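# Carry ball to other post's cup, reseat the frame

## Task

Transfer the ball into the cup that sits on the other post, return the frame to its proper spot resting on its supports, then open the grippers and pull the arms away from everything.

## Robot and tools

Robots and cameras. Three identical i2rt Big YAM arms, arm1, arm2 and arm3, each with six revolute joints, a two-finger gripper and a wrist camera (arm1_cam_wrist, arm2_cam_wrist, arm3_cam_wrist). Two fixed room cameras, cam_high and cam_low, also give images. All images are 896x504 pixels. A hand reaches roughly 1.0 m out from the joint1 axis.

Feet (base_link) in the scene frame, metres, quaternion w,x,y,z; each foot's own +x is its forward direction: arm1 at (1.453, 0.001, 0.802), quat (0.014, 0.006, 0.004, -1.000), so it faces about -x; arm2 at (-0.723, 1.256, 0.793), quat (0.876, -0.005, -0.006, -0.483); arm3 at (-0.733, -1.253, 0.780), quat (0.875, -0.001, 0.002, 0.484).

Frame. One shared scene frame, origin on the floor, +z upward. The "hand" point lies between the finger pads, about 1 cm behind the tips. Fingers extend along the hand's +z axis and close along its y axis. Printed hand positions can be off, more so at long reach.

move. Optional keys arm1, arm2, arm3 and cameras. Each arm key holds an object with:
- "joints": a dict of absolute targets by name: joint1_rad to joint6_rad in radians, gripper_m in metres (gap between fingertips).
- "target": one list of 7 numbers [x, y, z, qw, qx, qy, qz], an absolute hand pose in the scene frame, metres plus unit quaternion. The hand travels a straight line from its current hand_target toward it. When target is present, joints may contain only gripper_m, otherwise the call is refused.
- "speed": top speed of that straight path, 0.002 to 0.5 m/s, default 0.25; allowed only with target. Rotation is capped at twice this value in rad/s.
An arm left out gets no new command but can still be pushing toward earlier targets. Every motion in one call starts at once; all hand paths end together, paced by the slowest, lasting 0.5 to 10 s (stopped short after 10 s); no call exceeds 15 s. Paths do not avoid objects or other arms. Each control step clips the path pose to within 100 mm and 20 degrees of the measured hand, then solves IK, favouring position; expect errors of a centimetre or more and possible overshoot of speed near full stretch. Joint moves can swing the hand widely since joints travel at different rates.

Joint ranges (done tolerance): joint1_rad -2.879..2.879 (±0.045), base yaw, positive counter-clockwise from above, 0 points along the foot's +x; joint2_rad 0..3.141 (±0.14), shoulder, 0 = upper arm back and level, larger lifts then swings forward; joint3_rad 0..3.019 (±0.09), elbow, 0 folded, larger opens; joint4_rad -1.692..1.57 (±0.055), wrist pitch, positive tips fingers up; joint5_rad -1.57..1.57 (±0.03), sideways wrist swing, positive to the arm's right; joint6_rad -2.094..2.094 (±0.035), roll, positive clockwise seen from behind; gripper_m 0..0.093 (±0.003). Out-of-range values get the call refused; unknown keys make it invalid.

cameras (in move and wait): list of camera names or "all"; omitted or null means all, [] means none.

wait: "seconds" 0 to 10; nothing new is commanded; returns full state and images.

zoom_image: "camera" plus "region" [x0, y0, x1, y1] in pixels from the top-left, at most 504 by 504, of that camera's most recent full image (which must have been returned).

finished_scene: "scene" is the current scene's number; irreversible; the goal must hold with the robots released.

Results. Per robot: joint_positions, Joint velocities (rad/s, gripper m/s; "within noise" when all are negligible), joint torques in N m (drive output including gravity; entries 3 and 4 wrap at ±28, flipping sign), hand, hand_target (hand pose at the held joint targets), joint_status and hand_status, on_its_own (uncommanded behaviour; "held at" is a target, not a reading). The "move" line names each commanded robot with "done" or its worst status; "pictures" lists the images' camera order; "as last shown" marks robots not in the action, whose status reads "not commanded". Images may lag the state slightly. Status words: off_target (stopped away from target, maybe still pushing); time_out (joints keep nearby targets and keep pushing; resend reported positions to relieve); "joint command not followed" or "pose unreachable" (a safety or anti-collision check withheld targets; joints show not_followed and may keep trying); limit_stop_at_motor_heat (resend the target).

Gripper. Closed on nothing it reads 0.000 to 0.003. Gripping a hard part it reads up to about 0.005 narrower (or 0.002 wider) than the part. Force is light just under the first-contact reading and reaches full (about 50 to 64 N per pad) roughly 0.005 below it, deeper for small, round or soft items. In free air reading and target exceed the true gap by up to 0.003. To release, command well above the reading.

Heat. Holding loads, long stretched poses or pushing at unreachable goals warms motors. MOTOR HOT appears at 85 °C; at 100 °C that arm goes limp and drops for 30 to 60 s or more (OVER-TEMPERATURE FAULT).

Avoid: anything leaving the work area or reaching the floor; dropping or releasing objects that are still moving; slamming, hard hits or sustained hard pushing (arms do not stop on contact); hard contact between robots, including one gripper closing on another's fingers (the clearance check may react late and ignores fingers, gripper housings and wrist cameras). Loose objects may occasionally get nudged by outside pushes. A refused move or wait, or a stop that blocks it, cancels the later move, wait and finished_scene calls in the same reply; an invalid call does not. The robots keep their last command while you think.

Each tool is called after "Call:" by a JSON object that holds its "method" and its "body".

## Session

Call:
{"method": "move", "body": {}}

Scene clock: 0.00 s.
Joint torques (N m): no reading
Motor temperatures (°C): arm1=[31 26 28 24 27 28 25] | arm2=[25 27 26 27 26 23 28] | arm3=[29 27 23 27 27 27 26]
Heat: arm1: hottest joint1_rad 31 °C; arm2: hottest gripper 28 °C; arm3: hottest joint1_rad 29 °C.
Joint velocities: within noise
arm1.joint_positions: joint1_rad=+0.203 joint2_rad=+0.622 joint3_rad=+1.315 joint4_rad=-1.336 joint5_rad=-0.046 joint6_rad=+0.438 gripper_m=+0.09396
arm1.joint_status: not commanded
arm1.hand: x=+1.2111 y=-0.0670 z=+1.3014 quat_wxyz=(-0.162, -0.893, +0.081, +0.411) (m; scene frame)
arm1.hand_target: x=+1.2125 y=-0.0668 z=+1.3161 quat_wxyz=(-0.166, -0.886, +0.080, +0.425) (m; scene frame)
arm1.hand_status: not commanded
arm2.joint_positions: joint1_rad=+0.406 joint2_rad=+0.452 joint3_rad=+1.446 joint4_rad=-1.508 joint5_rad=-0.244 joint6_rad=-0.216 gripper_m=+0.09396
arm2.joint_status: not commanded
arm2.hand: x=-0.5972 y=+1.2255 z=+1.3533 quat_wxyz=(-0.504, -0.101, -0.851, +0.109) (m; scene frame)
arm2.hand_target: x=-0.6003 y=+1.2276 z=+1.3611 quat_wxyz=(-0.513, -0.098, -0.845, +0.113) (m; scene frame)
arm2.hand_status: not commanded
arm3.joint_positions: joint1_rad=-0.063 joint2_rad=+0.628 joint3_rad=+1.351 joint4_rad=-1.201 joint5_rad=-0.068 joint6_rad=-0.044 gripper_m=+0.09396
arm3.joint_status: not commanded
arm3.hand: x=-0.5895 y=-1.0340 z=+1.3265 quat_wxyz=(-0.453, +0.423, -0.743, -0.253) (m; scene frame)
arm3.hand_target: x=-0.5913 y=-1.0365 z=+1.3404 quat_wxyz=(-0.465, +0.419, -0.736, -0.258) (m; scene frame)
arm3.hand_status: not commanded
pictures: arm1_cam_wrist, arm2_cam_wrist, arm3_cam_wrist, cam_high, cam_low

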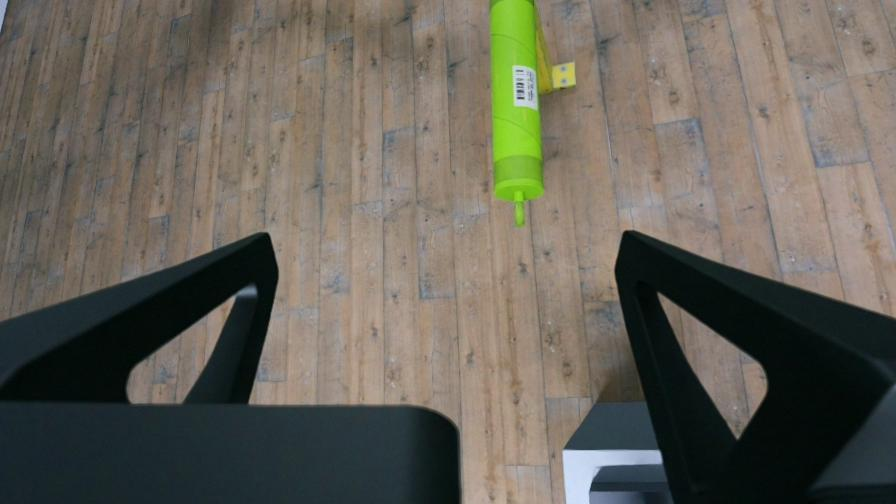

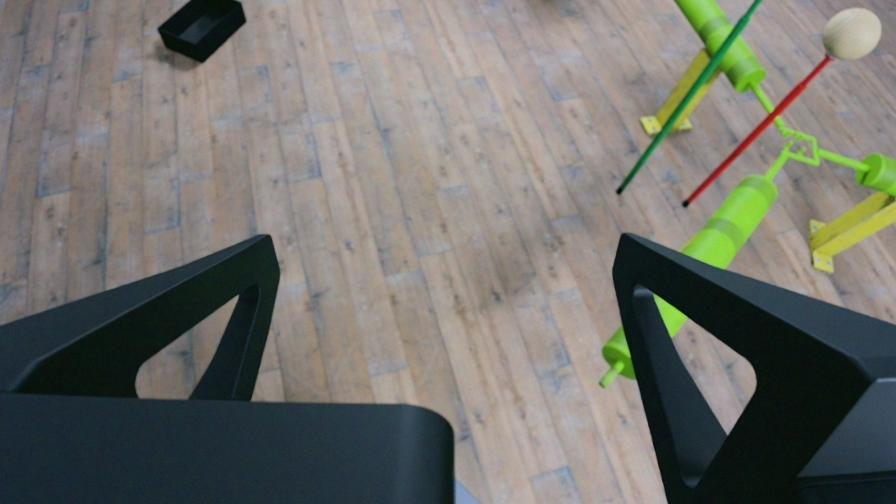

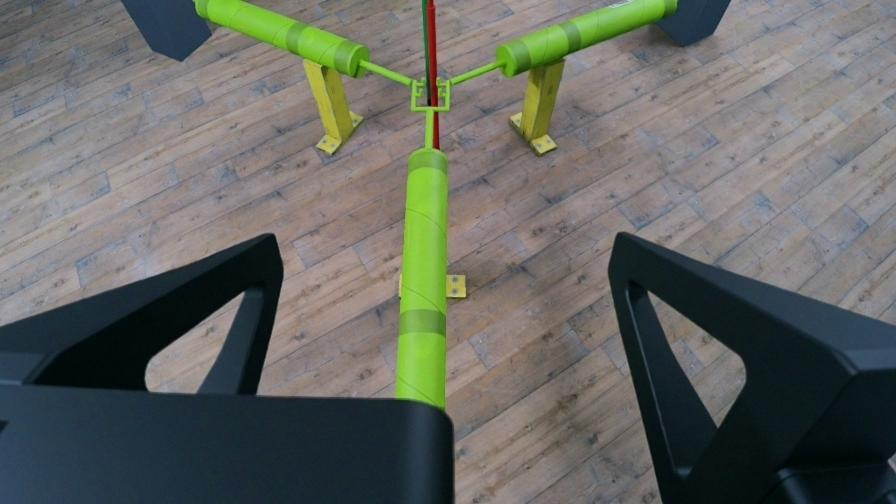

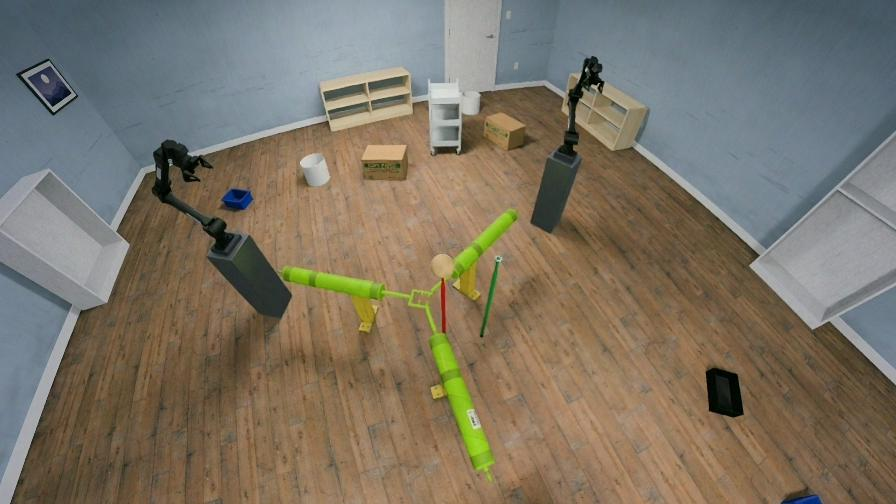

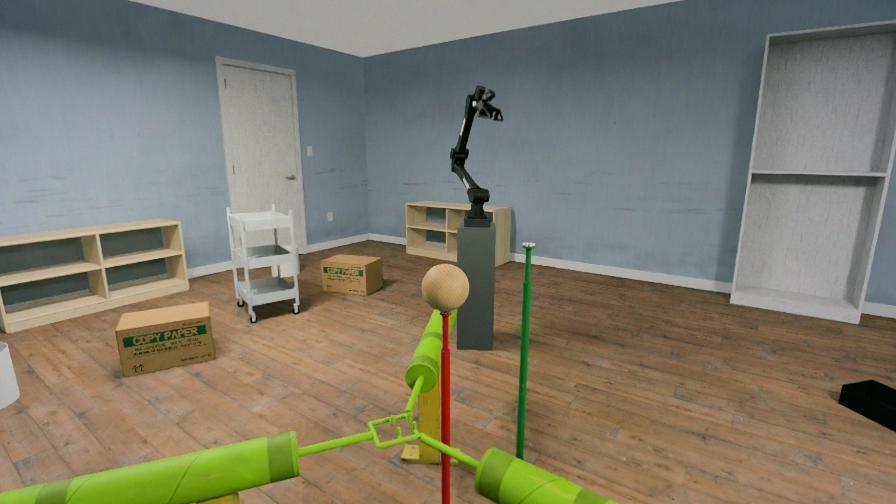

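Call:
{"method": "zoom_image", "body": {"camera": "cam_high", "region": [380, 230, 520, 350]}}

Call:
{"method": "zoom_image", "body": {"camera": "cam_low", "region": [340, 230, 560, 504]}}

Call:
{"method": "zoom_image", "body": {"camera": "arm3_cam_wrist", "region": [340, 0, 540, 200]}}

Call:
{"method": "zoom_image", "body": {"camera": "arm2_cam_wrist", "region": [580, 0, 896, 400]}}

Call:
{"method": "zoom_image", "body": {"camera": "cam_high", "region": [260, 190, 540, 500]}}

Scaled by 3.600 from the camera's 896x504 image, which has a finer 1280x720 frame.

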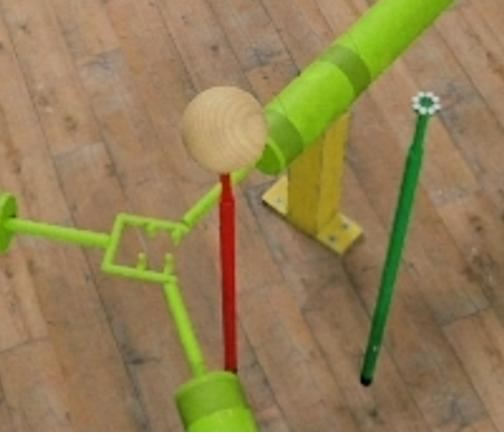

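Scaled by 1.839 from the camera's 896x504 image, which has a finer 1280x720 frame.

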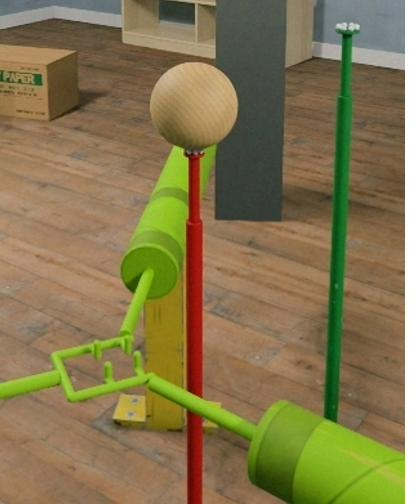

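Scaled by 2.520 from the camera's 896x504 image, which has a finer 1280x720 frame.

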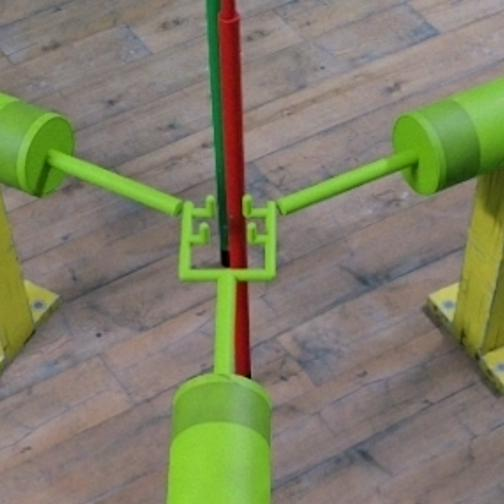

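Scaled by 1.260 from the camera's 896x504 image, which has a finer 1280x720 frame.

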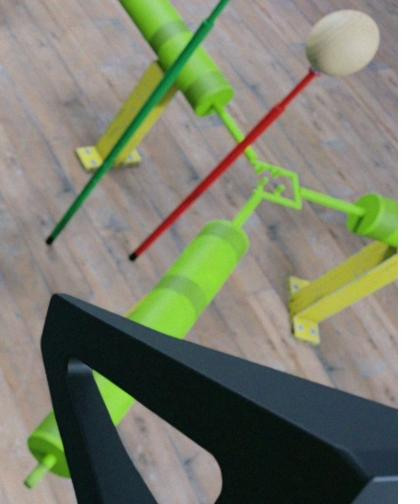

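Scaled by 1.626 from the camera's 896x504 image, which has a finer 1280x720 frame.

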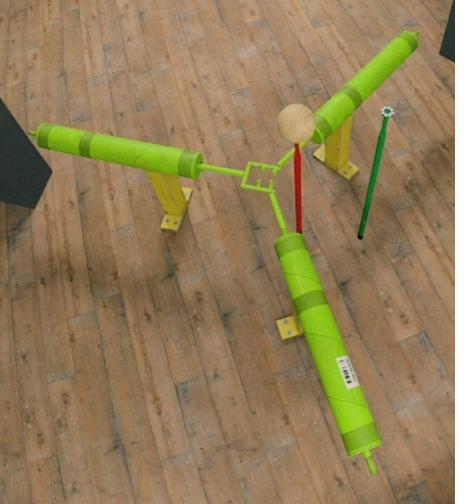

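Call:
{"method": "move", "body": {"arm1": {"target":[0.905,-0.205,0.65,0,1,-0.0175,0]}, "arm2": {"target":[-0.55,0.755,0.65,0,0.515,0.857,0]}, "arm3": {"target":[-0.645,-0.98,0.65,0,-0.457,0.889,0]}}}

Scene clock: 68.00 s.
Joint torques (N m): arm1=[0.38 -19.96 8.21 -0.01 -0.05 0.07] | arm2=[1.85 -17.32 7.39 -0.38 -0.06 0.13] | arm3=[0.73 -6.77 4.64 0.9 0 0.14]
Motor temperatures (°C): arm1=[31 26 37 25 27 27 24] | arm2=[25 28 33 27 25 22 27] | arm3=[28 27 34 27 26 27 25]
Heat: arm1: hottest joint3_rad 37 °C; arm2: hottest joint3_rad 33 °C; arm3: hottest joint3_rad 34 °C.
move: arm1 off_target; arm2 off_target; arm3 off_target
Joint velocities: within noise
arm1.joint_positions: joint1_rad=+0.317 joint2_rad=+2.276 joint3_rad=+1.430 joint4_rad=-0.747 joint5_rad=-0.002 joint6_rad=+0.408 gripper_m=+0.09396
arm1.joint_status: not commanded
arm1.hand: x=+0.9214 y=-0.1900 z=+0.6371 quat_wxyz=(+0.008, -0.999, +0.031, -0.016) (m; scene frame)
arm1.hand_target: x=+0.9056 y=-0.2050 z=+0.6505 quat_wxyz=(+0.000, -1.000, +0.018, +0.000) (m; scene frame)
arm1.hand_status: off_target (0.026 m and 2.6 deg from the pose sent, 0.733 m and 53.0 deg at the start)
arm2.joint_positions: joint1_rad=-0.237 joint2_rad=+2.169 joint3_rad=+1.242 joint4_rad=-0.660 joint5_rad=-0.002 joint6_rad=-0.169 gripper_m=+0.09396
arm2.joint_status: not commanded
arm2.hand: x=-0.5572 y=+0.7648 z=+0.6551 quat_wxyz=(-0.001, -0.512, -0.859, -0.001) (m; scene frame)
arm2.hand_target: x=-0.5502 y=+0.7554 z=+0.6503 quat_wxyz=(+0.000, -0.515, -0.857, +0.000) (m; scene frame)
arm2.hand_status: off_target (0.013 m and 0.4 deg from the pose sent, 0.847 m and 77.3 deg at the start)
arm3.joint_positions: joint1_rad=+0.239 joint2_rad=+1.786 joint3_rad=+0.508 joint4_rad=-0.303 joint5_rad=+0.004 joint6_rad=+0.301 gripper_m=+0.09396
arm3.joint_status: not commanded
arm3.hand: x=-0.6455 y=-0.9913 z=+0.6529 quat_wxyz=(+0.004, +0.457, -0.889, +0.006) (m; scene frame)
arm3.hand_target: x=-0.6450 y=-0.9801 z=+0.6504 quat_wxyz=(+0.000, +0.457, -0.889, +0.000) (m; scene frame)
arm3.hand_status: off_target (0.012 m and 0.8 deg from the pose sent, 0.681 m and 62.7 deg at the start)
pictures: arm1_cam_wrist, arm2_cam_wrist, arm3_cam_wrist, cam_high, cam_low
camera_calibration:
arm1_cam_wrist: T_world_to_cam=[[0.0538458, 0.997838, 0.037673, 0.114044], [0.784131, -0.0656126, 0.617118, -1.12573], [0.618256, -0.00368868, -0.785969, 0.0550901], [0, 0, 0, 1]] pos_world=[0.84252, -0.187456, 0.733712]
arm2_cam_wrist: T_world_to_cam=[[-0.88146, -0.472255, 0.00192548, -0.132748], [-0.384457, 0.719942, 0.577821, -1.13548], [-0.274265, 0.508585, -0.816161, 0.116677], [0, 0, 0, 1]] pos_world=[-0.521555, 0.695448, 0.751587]
arm3_cam_wrist: T_world_to_cam=[[0.817169, -0.576393, 0.00244947, -0.0457067], [-0.460875, -0.65083, 0.603336, -1.33333], [-0.346165, -0.494156, -0.797483, -0.0665351], [0, 0, 0, 1]] pos_world=[-0.600181, -0.926998, 0.751499]

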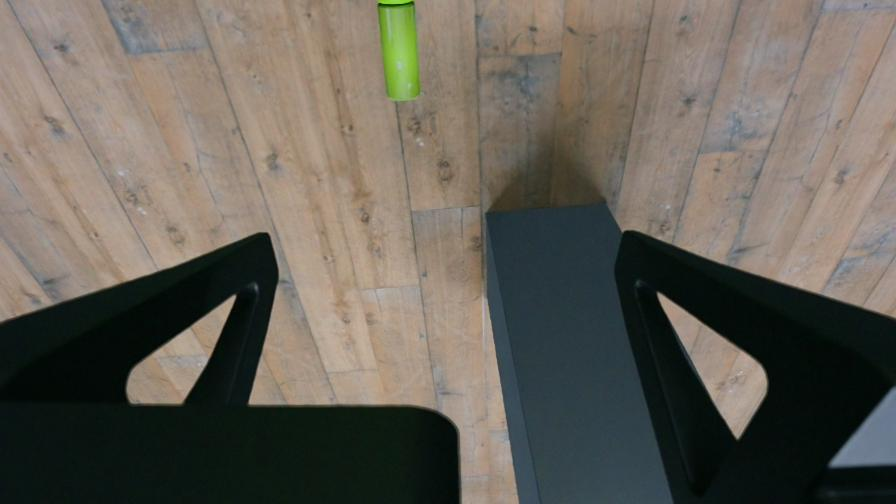

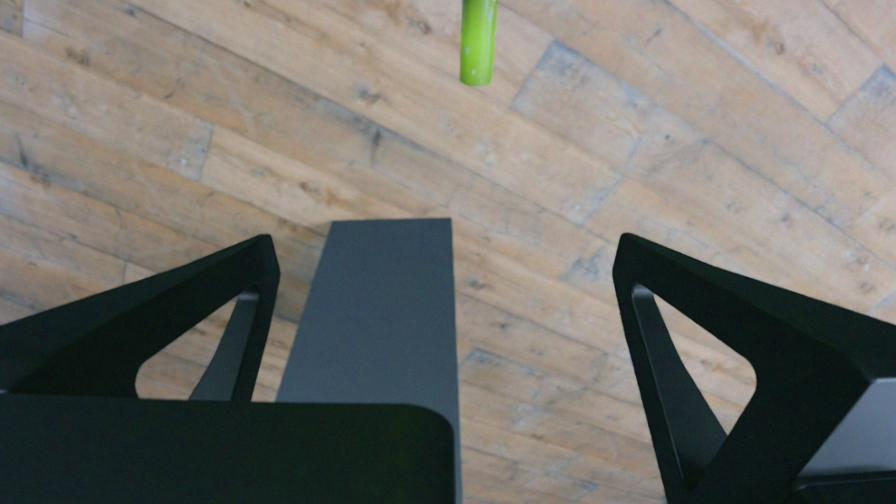

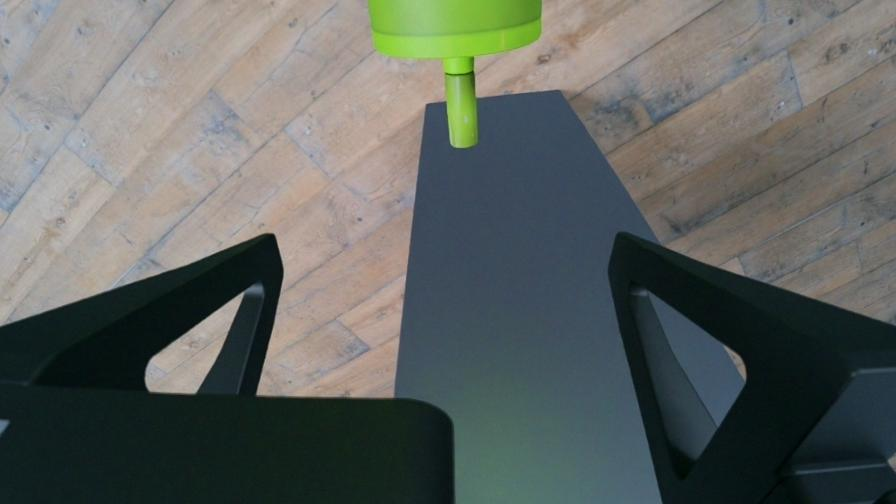

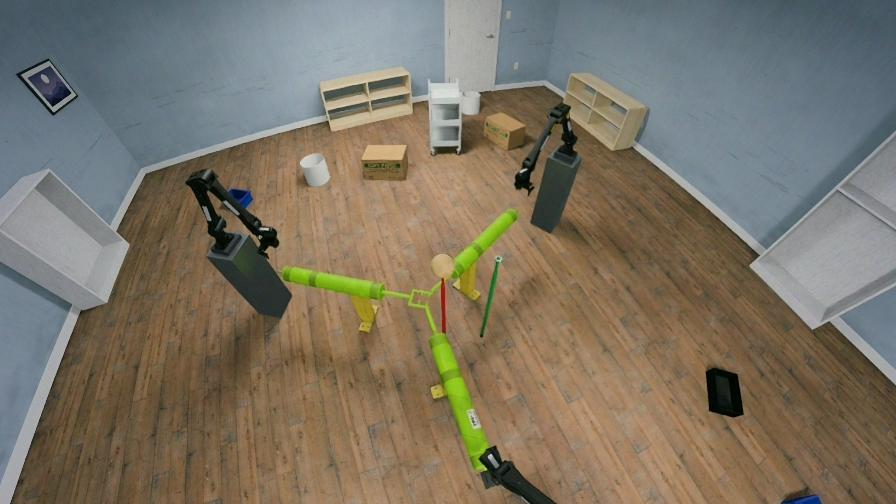

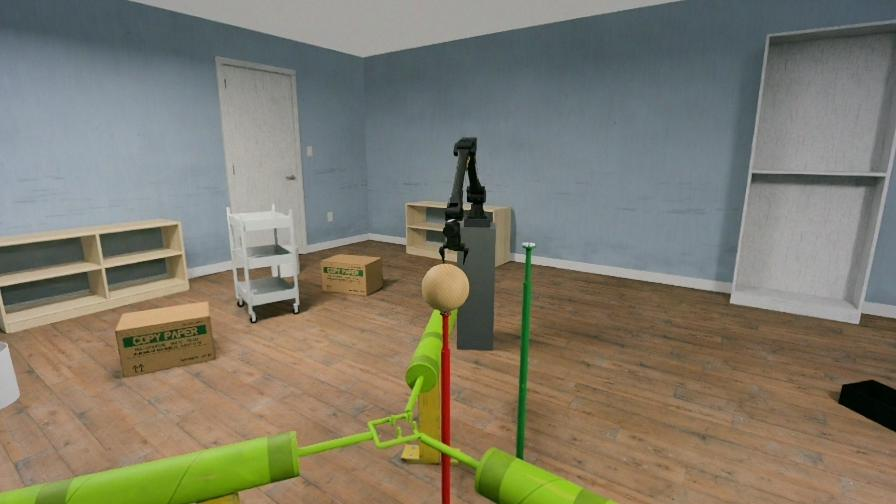

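Call:
{"method": "move", "body": {"arm1": {"target":[0.908,-0.207,0.54,0,1,-0.0175,0]}, "arm2": {"target":[-0.56,0.742,0.54,0,0.515,0.857,0]}, "arm3": {"target":[-0.653,-1.015,0.54,0,-0.457,0.889,0]}}}

Scene clock: 84.00 s.
Joint torques (N m): arm1=[0.44 -22.24 6.53 0.53 -0.06 0.12] | arm2=[0.44 -19.19 5.65 0.29 -0.07 -0.14] | arm3=[-0.38 -8 -0.69 0.96 0.01 -0.02]
Motor temperatures (°C): arm1=[31 31 37 24 27 27 24] | arm2=[25 30 33 27 25 22 27] | arm3=[28 27 31 27 25 27 25]
Heat: arm1: hottest joint3_rad 37 °C; arm2: hottest joint3_rad 33 °C; arm3: hottest joint3_rad 31 °C.
move: arm1 off_target; arm2 off_target; arm3 done
Joint velocities: within noise
arm1.joint_positions: joint1_rad=+0.323 joint2_rad=+2.510 joint3_rad=+1.498 joint4_rad=-0.603 joint5_rad=-0.002 joint6_rad=+0.407 gripper_m=+0.09396
arm1.joint_status: not commanded
arm1.hand: x=+0.9310 y=-0.1893 z=+0.5235 quat_wxyz=(+0.012, -0.999, +0.028, -0.027) (m; scene frame)
arm1.hand_target: x=+0.9088 y=-0.2068 z=+0.5408 quat_wxyz=(+0.000, -1.000, +0.017, +0.000) (m; scene frame)
arm1.hand_status: off_target (0.033 m and 3.5 deg from the pose sent, 0.099 m and 2.6 deg at the start)
arm2.joint_positions: joint1_rad=-0.246 joint2_rad=+2.430 joint3_rad=+1.347 joint4_rad=-0.523 joint5_rad=-0.001 joint6_rad=-0.169 gripper_m=+0.09396
arm2.joint_status: not commanded
arm2.hand: x=-0.5590 y=+0.7550 z=+0.5449 quat_wxyz=(+0.007, -0.516, -0.856, -0.007) (m; scene frame)
arm2.hand_target: x=-0.5600 y=+0.7422 z=+0.5404 quat_wxyz=(+0.000, -0.515, -0.857, +0.000) (m; scene frame)
arm2.hand_status: off_target (0.014 m and 1.1 deg from the pose sent, 0.117 m and 0.4 deg at the start)
arm3.joint_positions: joint1_rad=+0.240 joint2_rad=+2.223 joint3_rad=+0.514 joint4_rad=+0.147 joint5_rad=+0.003 joint6_rad=+0.302 gripper_m=+0.09396
arm3.joint_status: not commanded
arm3.hand: x=-0.6529 y=-1.0123 z=+0.5446 quat_wxyz=(-0.002, +0.457, -0.889, -0.001) (m; scene frame)
arm3.hand_target: x=-0.6531 y=-1.0151 z=+0.5402 quat_wxyz=(+0.000, +0.457, -0.889, +0.000) (m; scene frame)
arm3.hand_status: done (0.005 m and 0.3 deg from the pose sent, 0.116 m and 0.8 deg at the start)
pictures: arm1_cam_wrist, arm2_cam_wrist, arm3_cam_wrist, cam_high, cam_low
camera_calibration:
arm1_cam_wrist: T_world_to_cam=[[0.0470164, 0.997824, 0.046226, 0.119097], [0.771519, -0.0656691, 0.632808, -1.05961], [0.634467, 0.00591185, -0.772928, -0.0601739], [0, 0, 0, 1]] pos_world=[0.85009, -0.188066, 0.618516]
arm2_cam_wrist: T_world_to_cam=[[-0.885913, -0.463851, -0.000452988, -0.146299], [-0.373889, 0.713514, 0.592541, -1.0628], [-0.274528, 0.525109, -0.80554, 0.012749], [0, 0, 0, 1]] pos_world=[-0.523479, 0.683771, 0.639959]
arm3_cam_wrist: T_world_to_cam=[[0.817166, -0.576393, -0.00326297, -0.0484871], [-0.464187, -0.661424, 0.589108, -1.2901], [-0.341716, -0.479884, -0.808048, -0.142721], [0, 0, 0, 1]] pos_world=[-0.607994, -0.949739, 0.644523]

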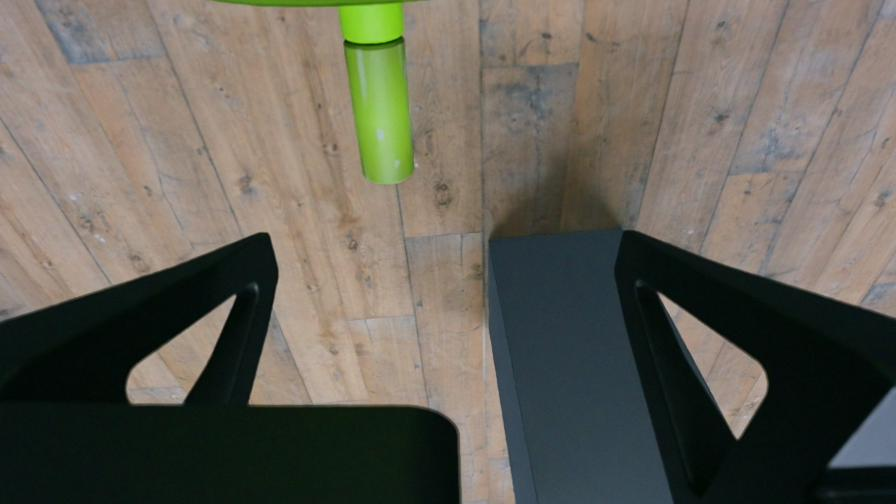

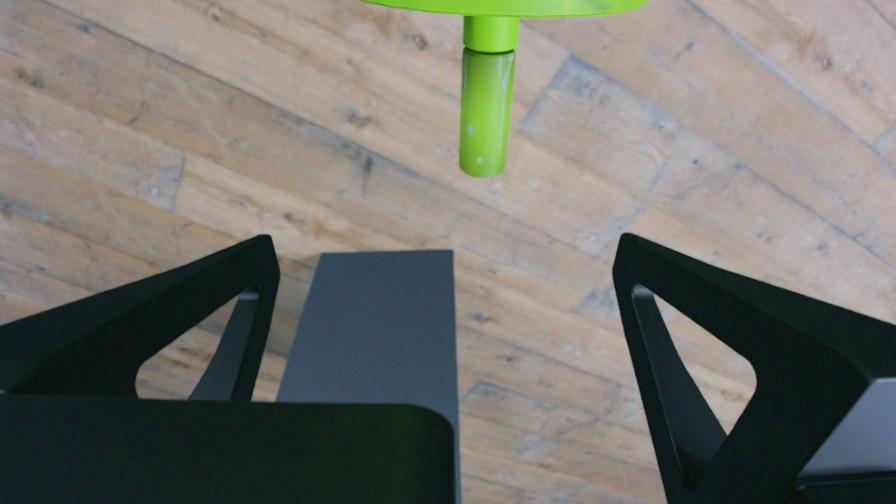

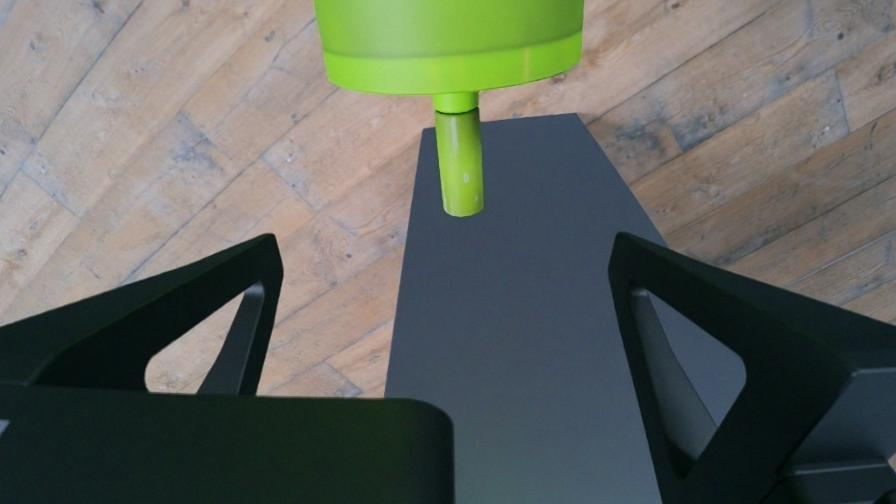

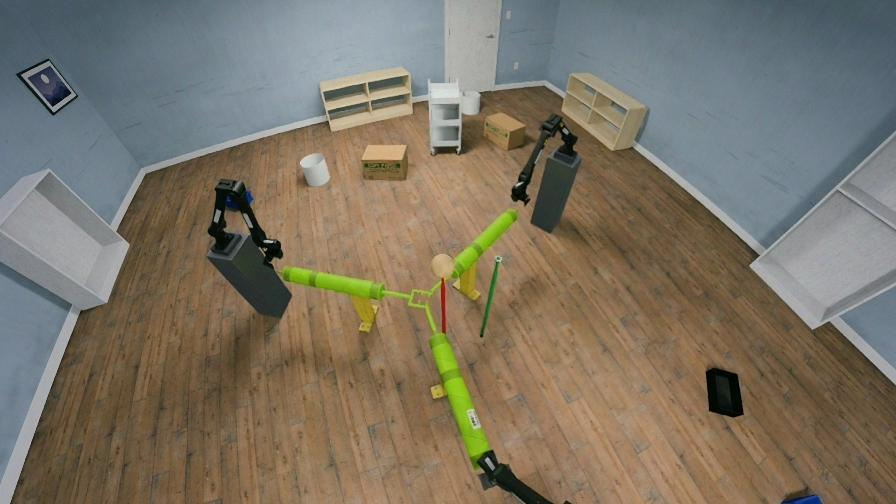

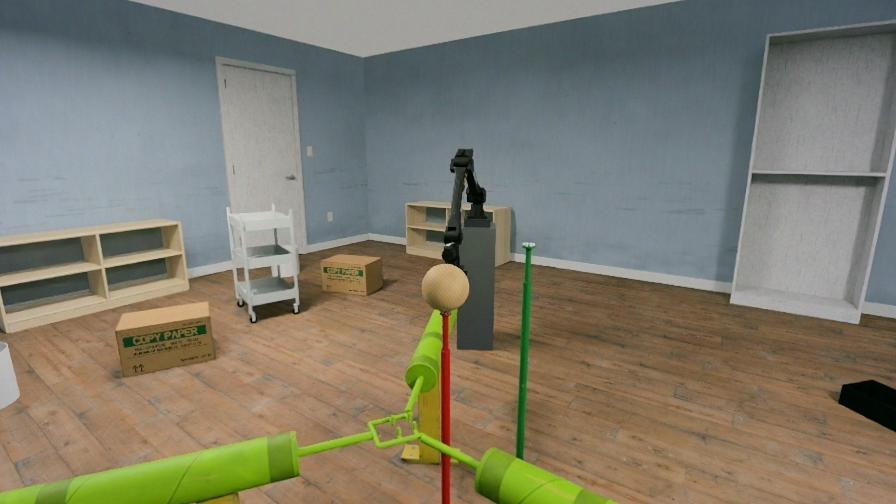

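Call:
{"method": "move", "body": {"arm1": {"target":[0.893,-0.222,0.485,0,1,-0.0175,0]}, "arm2": {"target":[-0.570,0.729,0.463,0,0.515,0.857,0]}, "arm3": {"target":[-0.653,-1.023,0.463,0,-0.457,0.889,0]}}}

Scene clock: 98.67 s.
Joint torques (N m): arm1=[0.21 -21.83 6.65 0.32 -0.06 0.26] | arm2=[0.62 -19.9 5.12 0.17 -0.07 -0.16] | arm3=[-0.85 -8.88 -2.36 0.94 0.01 -0.08]
Motor temperatures (°C): arm1=[31 33 35 24 27 27 24] | arm2=[25 31 32 27 25 22 27] | arm3=[28 27 29 27 25 26 25]
Heat: arm1: hottest joint3_rad 35 °C; arm2: hottest joint3_rad 32 °C; arm3: hottest joint3_rad 29 °C.
move: arm1 off_target; arm2 off_target; arm3 done
Joint velocities: within noise
arm1.joint_positions: joint1_rad=+0.340 joint2_rad=+2.650 joint3_rad=+1.639 joint4_rad=-0.588 joint5_rad=-0.002 joint6_rad=+0.407 gripper_m=+0.09396
arm1.joint_status: not commanded
arm1.hand: x=+0.9118 y=-0.2066 z=+0.4735 quat_wxyz=(+0.009, -1.000, +0.020, -0.019) (m; scene frame)
arm1.hand_target: x=+0.8936 y=-0.2220 z=+0.4856 quat_wxyz=(+0.000, -1.000, +0.017, +0.000) (m; scene frame)
arm1.hand_status: off_target (0.027 m and 2.4 deg from the pose sent, 0.063 m and 3.5 deg at the start)
arm2.joint_positions: joint1_rad=-0.273 joint2_rad=+2.617 joint3_rad=+1.476 joint4_rad=-0.456 joint5_rad=+0.000 joint6_rad=-0.191 gripper_m=+0.09396
arm2.joint_status: not commanded
arm2.hand: x=-0.5687 y=+0.7371 z=+0.4702 quat_wxyz=(+0.003, -0.519, -0.855, -0.004) (m; scene frame)
arm2.hand_target: x=-0.5701 y=+0.7292 z=+0.4633 quat_wxyz=(+0.000, -0.515, -0.857, +0.000) (m; scene frame)
arm2.hand_status: off_target (0.011 m and 0.7 deg from the pose sent, 0.087 m and 1.1 deg at the start)
arm3.joint_positions: joint1_rad=+0.234 joint2_rad=+2.519 joint3_rad=+0.622 joint4_rad=+0.333 joint5_rad=+0.003 joint6_rad=+0.296 gripper_m=+0.09396
arm3.joint_status: not commanded
arm3.hand: x=-0.6539 y=-1.0195 z=+0.4671 quat_wxyz=(-0.001, +0.457, -0.889, +0.000) (m; scene frame)
arm3.hand_target: x=-0.6531 y=-1.0230 z=+0.4631 quat_wxyz=(+0.000, +0.457, -0.889, +0.000) (m; scene frame)
arm3.hand_status: done (0.006 m and 0.2 deg from the pose sent, 0.082 m and 0.3 deg at the start)
pictures: arm1_cam_wrist, arm2_cam_wrist, arm3_cam_wrist, cam_high, cam_low
camera_calibration:
arm1_cam_wrist: T_world_to_cam=[[0.0308391, 0.998738, 0.0396353, 0.157541], [0.781998, -0.0488057, 0.621368, -1.01486], [0.622518, 0.0118323, -0.782516, -0.0698305], [0, 0, 0, 1]] pos_world=[0.83223, -0.206047, 0.569713]
arm2_cam_wrist: T_world_to_cam=[[-0.888382, -0.459103, 0.00102928, -0.168813], [-0.371636, 0.720443, 0.585532, -1.00992], [-0.269561, 0.519794, -0.810648, -0.0315065], [0, 0, 0, 1]] pos_world=[-0.533785, 0.666463, 0.565973]
arm3_cam_wrist: T_world_to_cam=[[0.816911, -0.576758, -0.00272941, -0.0527644], [-0.464132, -0.660184, 0.590541, -1.24906], [-0.342401, -0.481152, -0.807003, -0.211348], [0, 0, 0, 1]] pos_world=[-0.608992, -0.956735, 0.566921]

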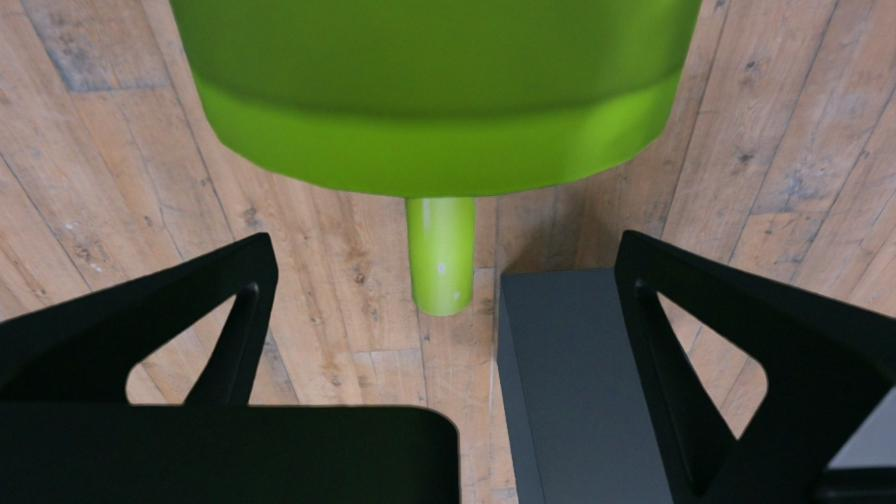

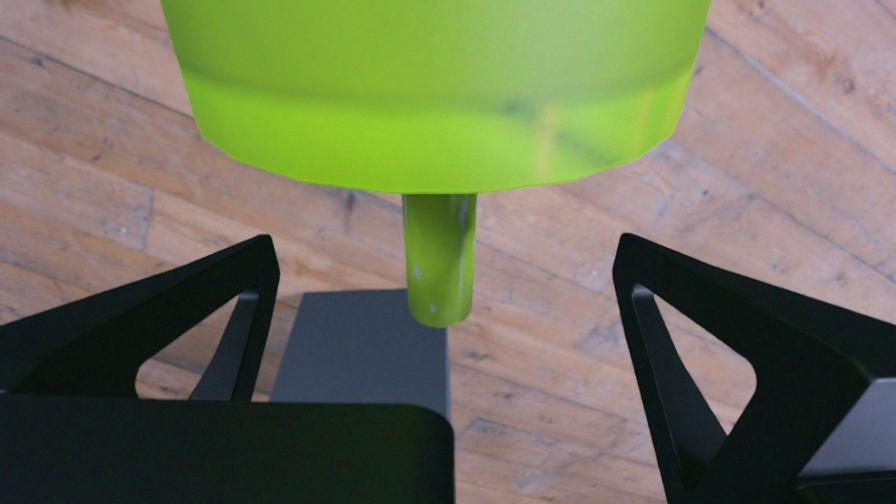

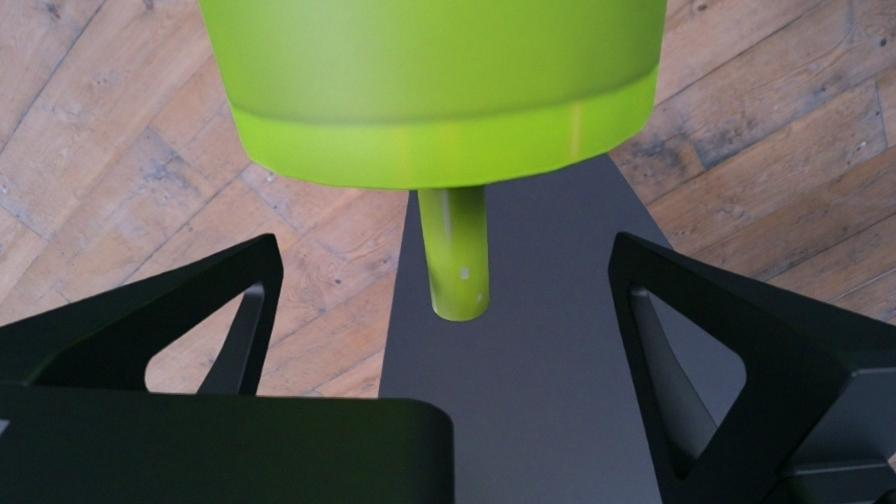

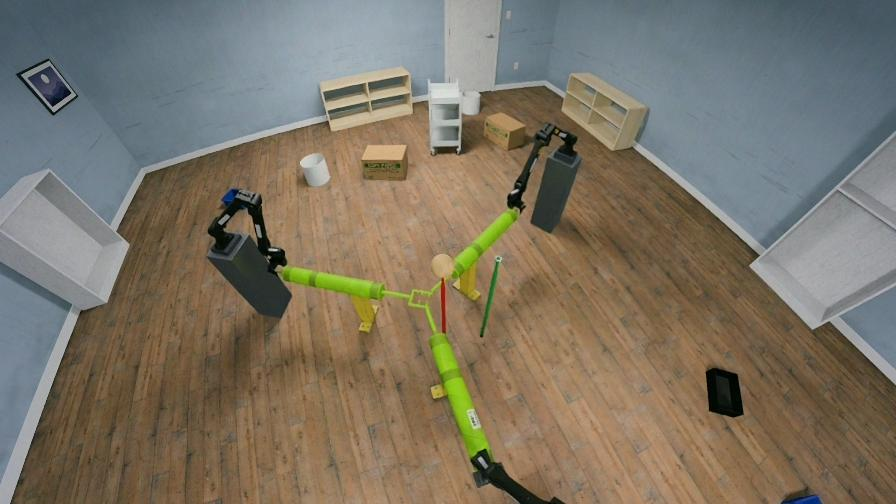

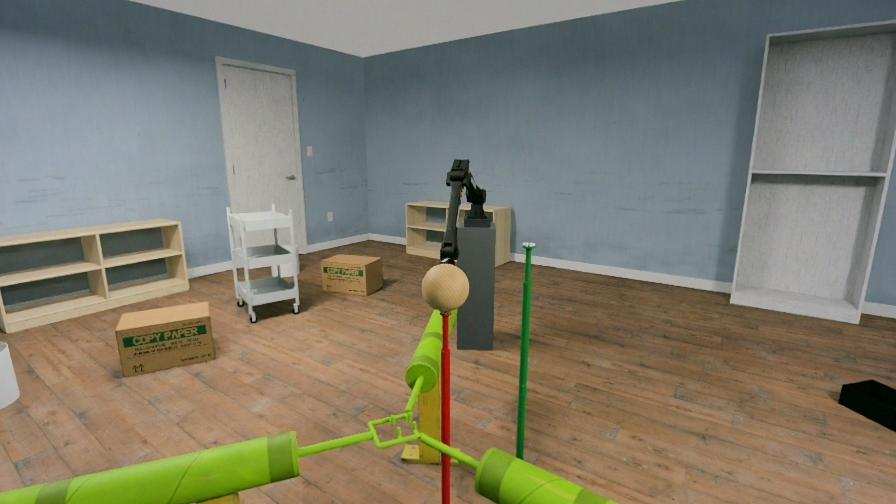

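Call:
{"method": "move", "body": {"arm1": {"joints":{"gripper_m":0.005}}, "arm2": {"joints":{"gripper_m":0.005}}, "arm3": {"joints":{"gripper_m":0.005}}, "cameras": []}}

Call:
{"method": "move", "body": {"arm1": {"target":[0.894,-0.222,0.59,0,1,-0.0175,0]}, "arm2": {"target":[-0.570,0.729,0.568,0,0.515,0.857,0]}, "arm3": {"target":[-0.653,-1.023,0.568,0,-0.457,0.889,0],"speed":0.12}}}

Scene clock: 105.27 s.
Joint torques (N m): arm1=[0.21 -22.24 6.64 0.32 -0.06 0.26] | arm2=[0.62 -19.6 5.14 0.23 -0.06 -0.16] | arm3=[-0.79 -8.82 -2.35 0.94 0.01 -0.08]
Motor temperatures (°C): arm1=[31 34 35 24 27 27 24] | arm2=[25 31 32 27 25 22 27] | arm3=[28 27 28 27 25 26 25]
Heat: arm1: hottest joint3_rad 35 °C; arm2: hottest joint3_rad 32 °C; arm3: hottest joint1_rad 28 °C.
move: arm1 done; arm2 done; arm3 done
Joint velocities: within noise
arm1.joint_positions: joint1_rad=+0.340 joint2_rad=+2.650 joint3_rad=+1.639 joint4_rad=-0.588 joint5_rad=-0.002 joint6_rad=+0.407 gripper_m=+0.00519
arm1.joint_status: all done
arm1.hand: x=+0.9118 y=-0.2066 z=+0.4735 quat_wxyz=(+0.009, -1.000, +0.020, -0.019) (m; scene frame)
arm1.hand_target: x=+0.8936 y=-0.2220 z=+0.4856 quat_wxyz=(+0.000, -1.000, +0.017, +0.000) (m; scene frame)
arm1.hand_status: not commanded
arm2.joint_positions: joint1_rad=-0.273 joint2_rad=+2.612 joint3_rad=+1.476 joint4_rad=-0.457 joint5_rad=+0.000 joint6_rad=-0.192 gripper_m=+0.00522
arm2.joint_status: all done
arm2.hand: x=-0.5681 y=+0.7354 z=+0.4726 quat_wxyz=(+0.002, -0.518, -0.855, -0.003) (m; scene frame)
arm2.hand_target: x=-0.5700 y=+0.7291 z=+0.4634 quat_wxyz=(+0.000, -0.515, -0.857, +0.000) (m; scene frame)
arm2.hand_status: not commanded
arm3.joint_positions: joint1_rad=+0.234 joint2_rad=+2.519 joint3_rad=+0.622 joint4_rad=+0.333 joint5_rad=+0.003 joint6_rad=+0.295 gripper_m=+0.00514
arm3.joint_status: all done
arm3.hand: x=-0.6539 y=-1.0195 z=+0.4671 quat_wxyz=(-0.001, +0.458, -0.889, +0.000) (m; scene frame)
arm3.hand_target: x=-0.6531 y=-1.0230 z=+0.4631 quat_wxyz=(+0.000, +0.457, -0.889, +0.000) (m; scene frame)
arm3.hand_status: not commanded
pictures: none
No camera images: "cameras" was empty.

Scene clock: 106.97 s.
Joint torques (N m): arm1=[0.21 -23.12 4.97 0.03 -0.05 0.25] | arm2=[0.67 -22.48 3.34 -0.29 -0.07 -0.15] | arm3=[-0.79 -10.4 -1.24 0.09 0.01 -0.07]
Motor temperatures (°C): arm1=[31 34 35 24 27 27 24] | arm2=[25 31 31 27 25 22 27] | arm3=[28 28 28 27 25 26 25]
Heat: arm1: hottest joint3_rad 35 °C; arm2: hottest joint2_rad 31 °C; arm3: hottest joint1_rad 28 °C.
move: arm1 off_target; arm2 done; arm3 done
Joint velocities: within noise
arm1.joint_positions: joint1_rad=+0.340 joint2_rad=+2.441 joint3_rad=+1.562 joint4_rad=-0.694 joint5_rad=-0.002 joint6_rad=+0.407 gripper_m=+0.00513
arm1.joint_status: not commanded
arm1.hand: x=+0.8969 y=-0.2128 z=+0.5761 quat_wxyz=(+0.004, -1.000, +0.020, -0.007) (m; scene frame)
arm1.hand_target: x=+0.8941 y=-0.2220 z=+0.5897 quat_wxyz=(+0.000, -1.000, +0.017, +0.000) (m; scene frame)
arm1.hand_status: off_target (0.017 m and 0.9 deg from the pose sent, 0.119 m and 2.4 deg at the start)
arm2.joint_positions: joint1_rad=-0.273 joint2_rad=+2.417 joint3_rad=+1.398 joint4_rad=-0.565 joint5_rad=+0.000 joint6_rad=-0.192 gripper_m=+0.00511
arm2.joint_status: not commanded
arm2.hand: x=-0.5660 y=+0.7278 z=+0.5615 quat_wxyz=(-0.002, -0.518, -0.855, +0.000) (m; scene frame)
arm2.hand_target: x=-0.5700 y=+0.7291 z=+0.5678 quat_wxyz=(+0.000, -0.515, -0.857, +0.000) (m; scene frame)
arm2.hand_status: done (0.008 m and 0.5 deg from the pose sent, 0.096 m and 0.6 deg at the start)
arm3.joint_positions: joint1_rad=+0.234 joint2_rad=+2.151 joint3_rad=+0.472 joint4_rad=+0.111 joint5_rad=+0.003 joint6_rad=+0.295 gripper_m=+0.00508
arm3.joint_status: not commanded
arm3.hand: x=-0.6545 y=-1.0218 z=+0.5630 quat_wxyz=(+0.000, +0.458, -0.889, +0.001) (m; scene frame)
arm3.hand_target: x=-0.6531 y=-1.0231 z=+0.5678 quat_wxyz=(+0.000, +0.457, -0.889, +0.000) (m; scene frame)
arm3.hand_status: done (0.005 m and 0.1 deg from the pose sent, 0.101 m and 0.2 deg at the start)
pictures: arm1_cam_wrist, arm2_cam_wrist, arm3_cam_wrist, cam_high, cam_low
camera_calibration:
arm1_cam_wrist: T_world_to_cam=[[0.031494, 0.999071, 0.0294168, 0.165484], [0.797025, -0.0428627, 0.602423, -1.0686], [0.603125, 0.0044732, -0.797634, 0.0442917], [0, 0, 0, 1]] pos_world=[0.819772, -0.211331, 0.674208]
arm2_cam_wrist: T_world_to_cam=[[-0.888049, -0.459737, 0.00315615, -0.171301], [-0.374594, 0.727529, 0.574788, -1.0564], [-0.266548, 0.509258, -0.818296, 0.0617718], [0, 0, 0, 1]] pos_world=[-0.531379, 0.658349, 0.658293]
arm3_cam_wrist: T_world_to_cam=[[0.817558, -0.575845, -0.00148783, -0.05274], [-0.462617, -0.658335, 0.593785, -1.30645], [-0.342908, -0.484765, -0.804622, -0.140632], [0, 0, 0, 1]] pos_world=[-0.609491, -0.958625, 0.662515]

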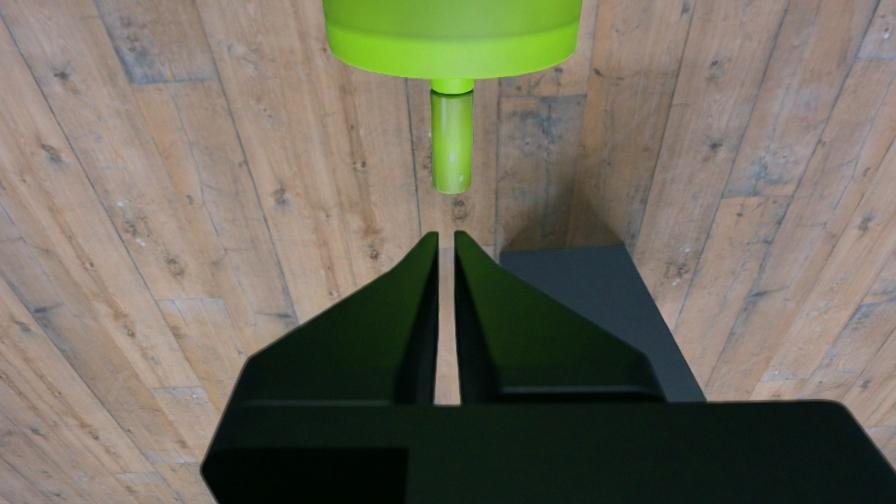

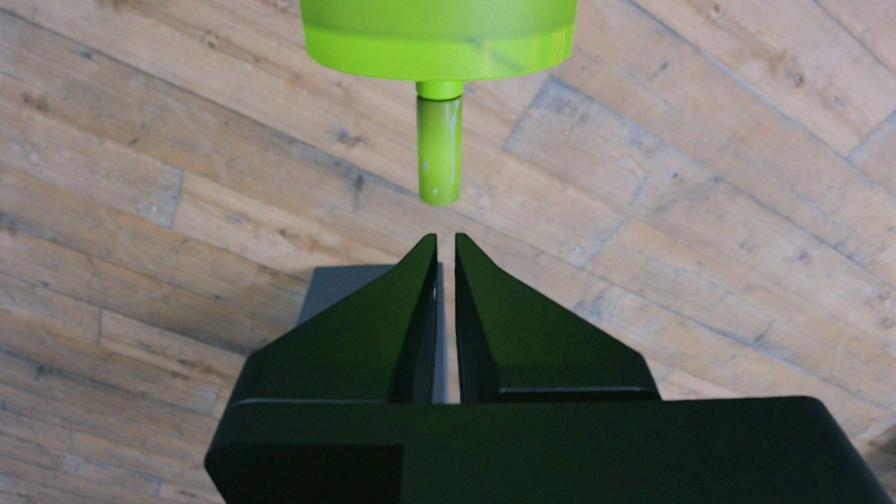

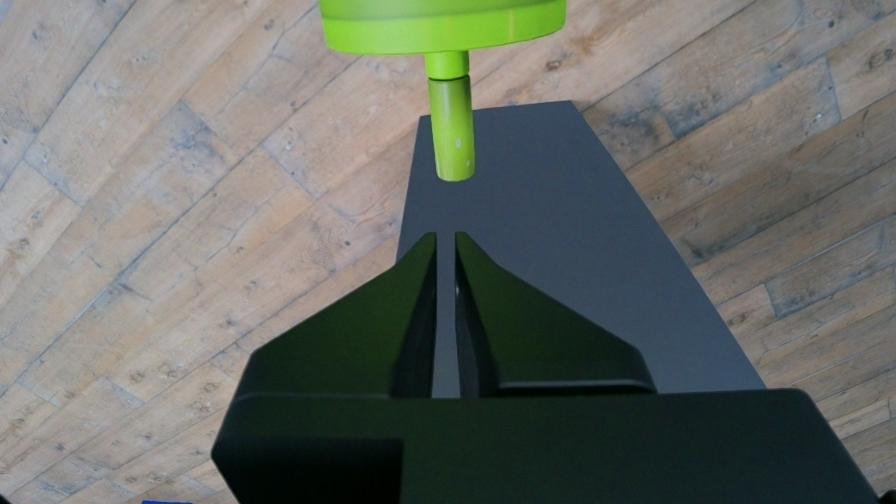

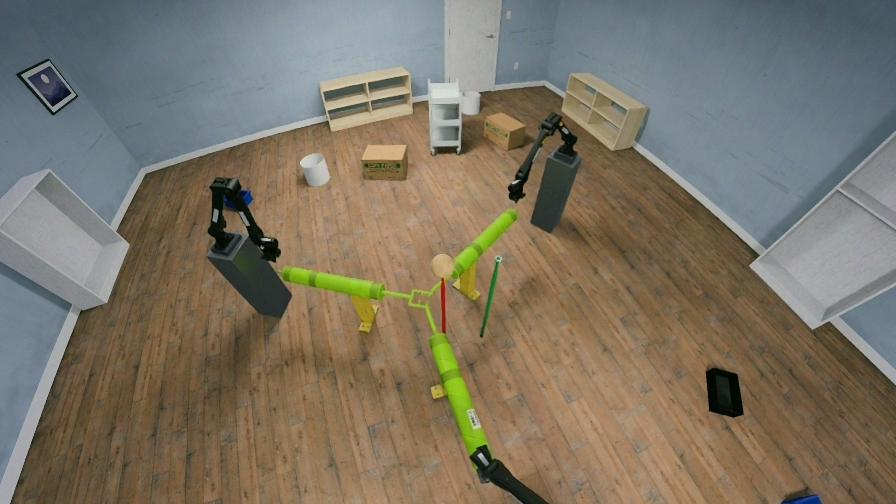

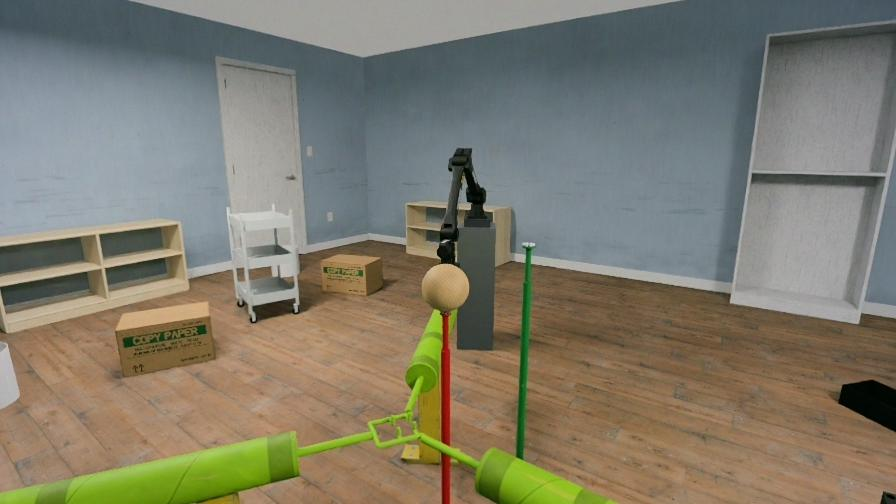

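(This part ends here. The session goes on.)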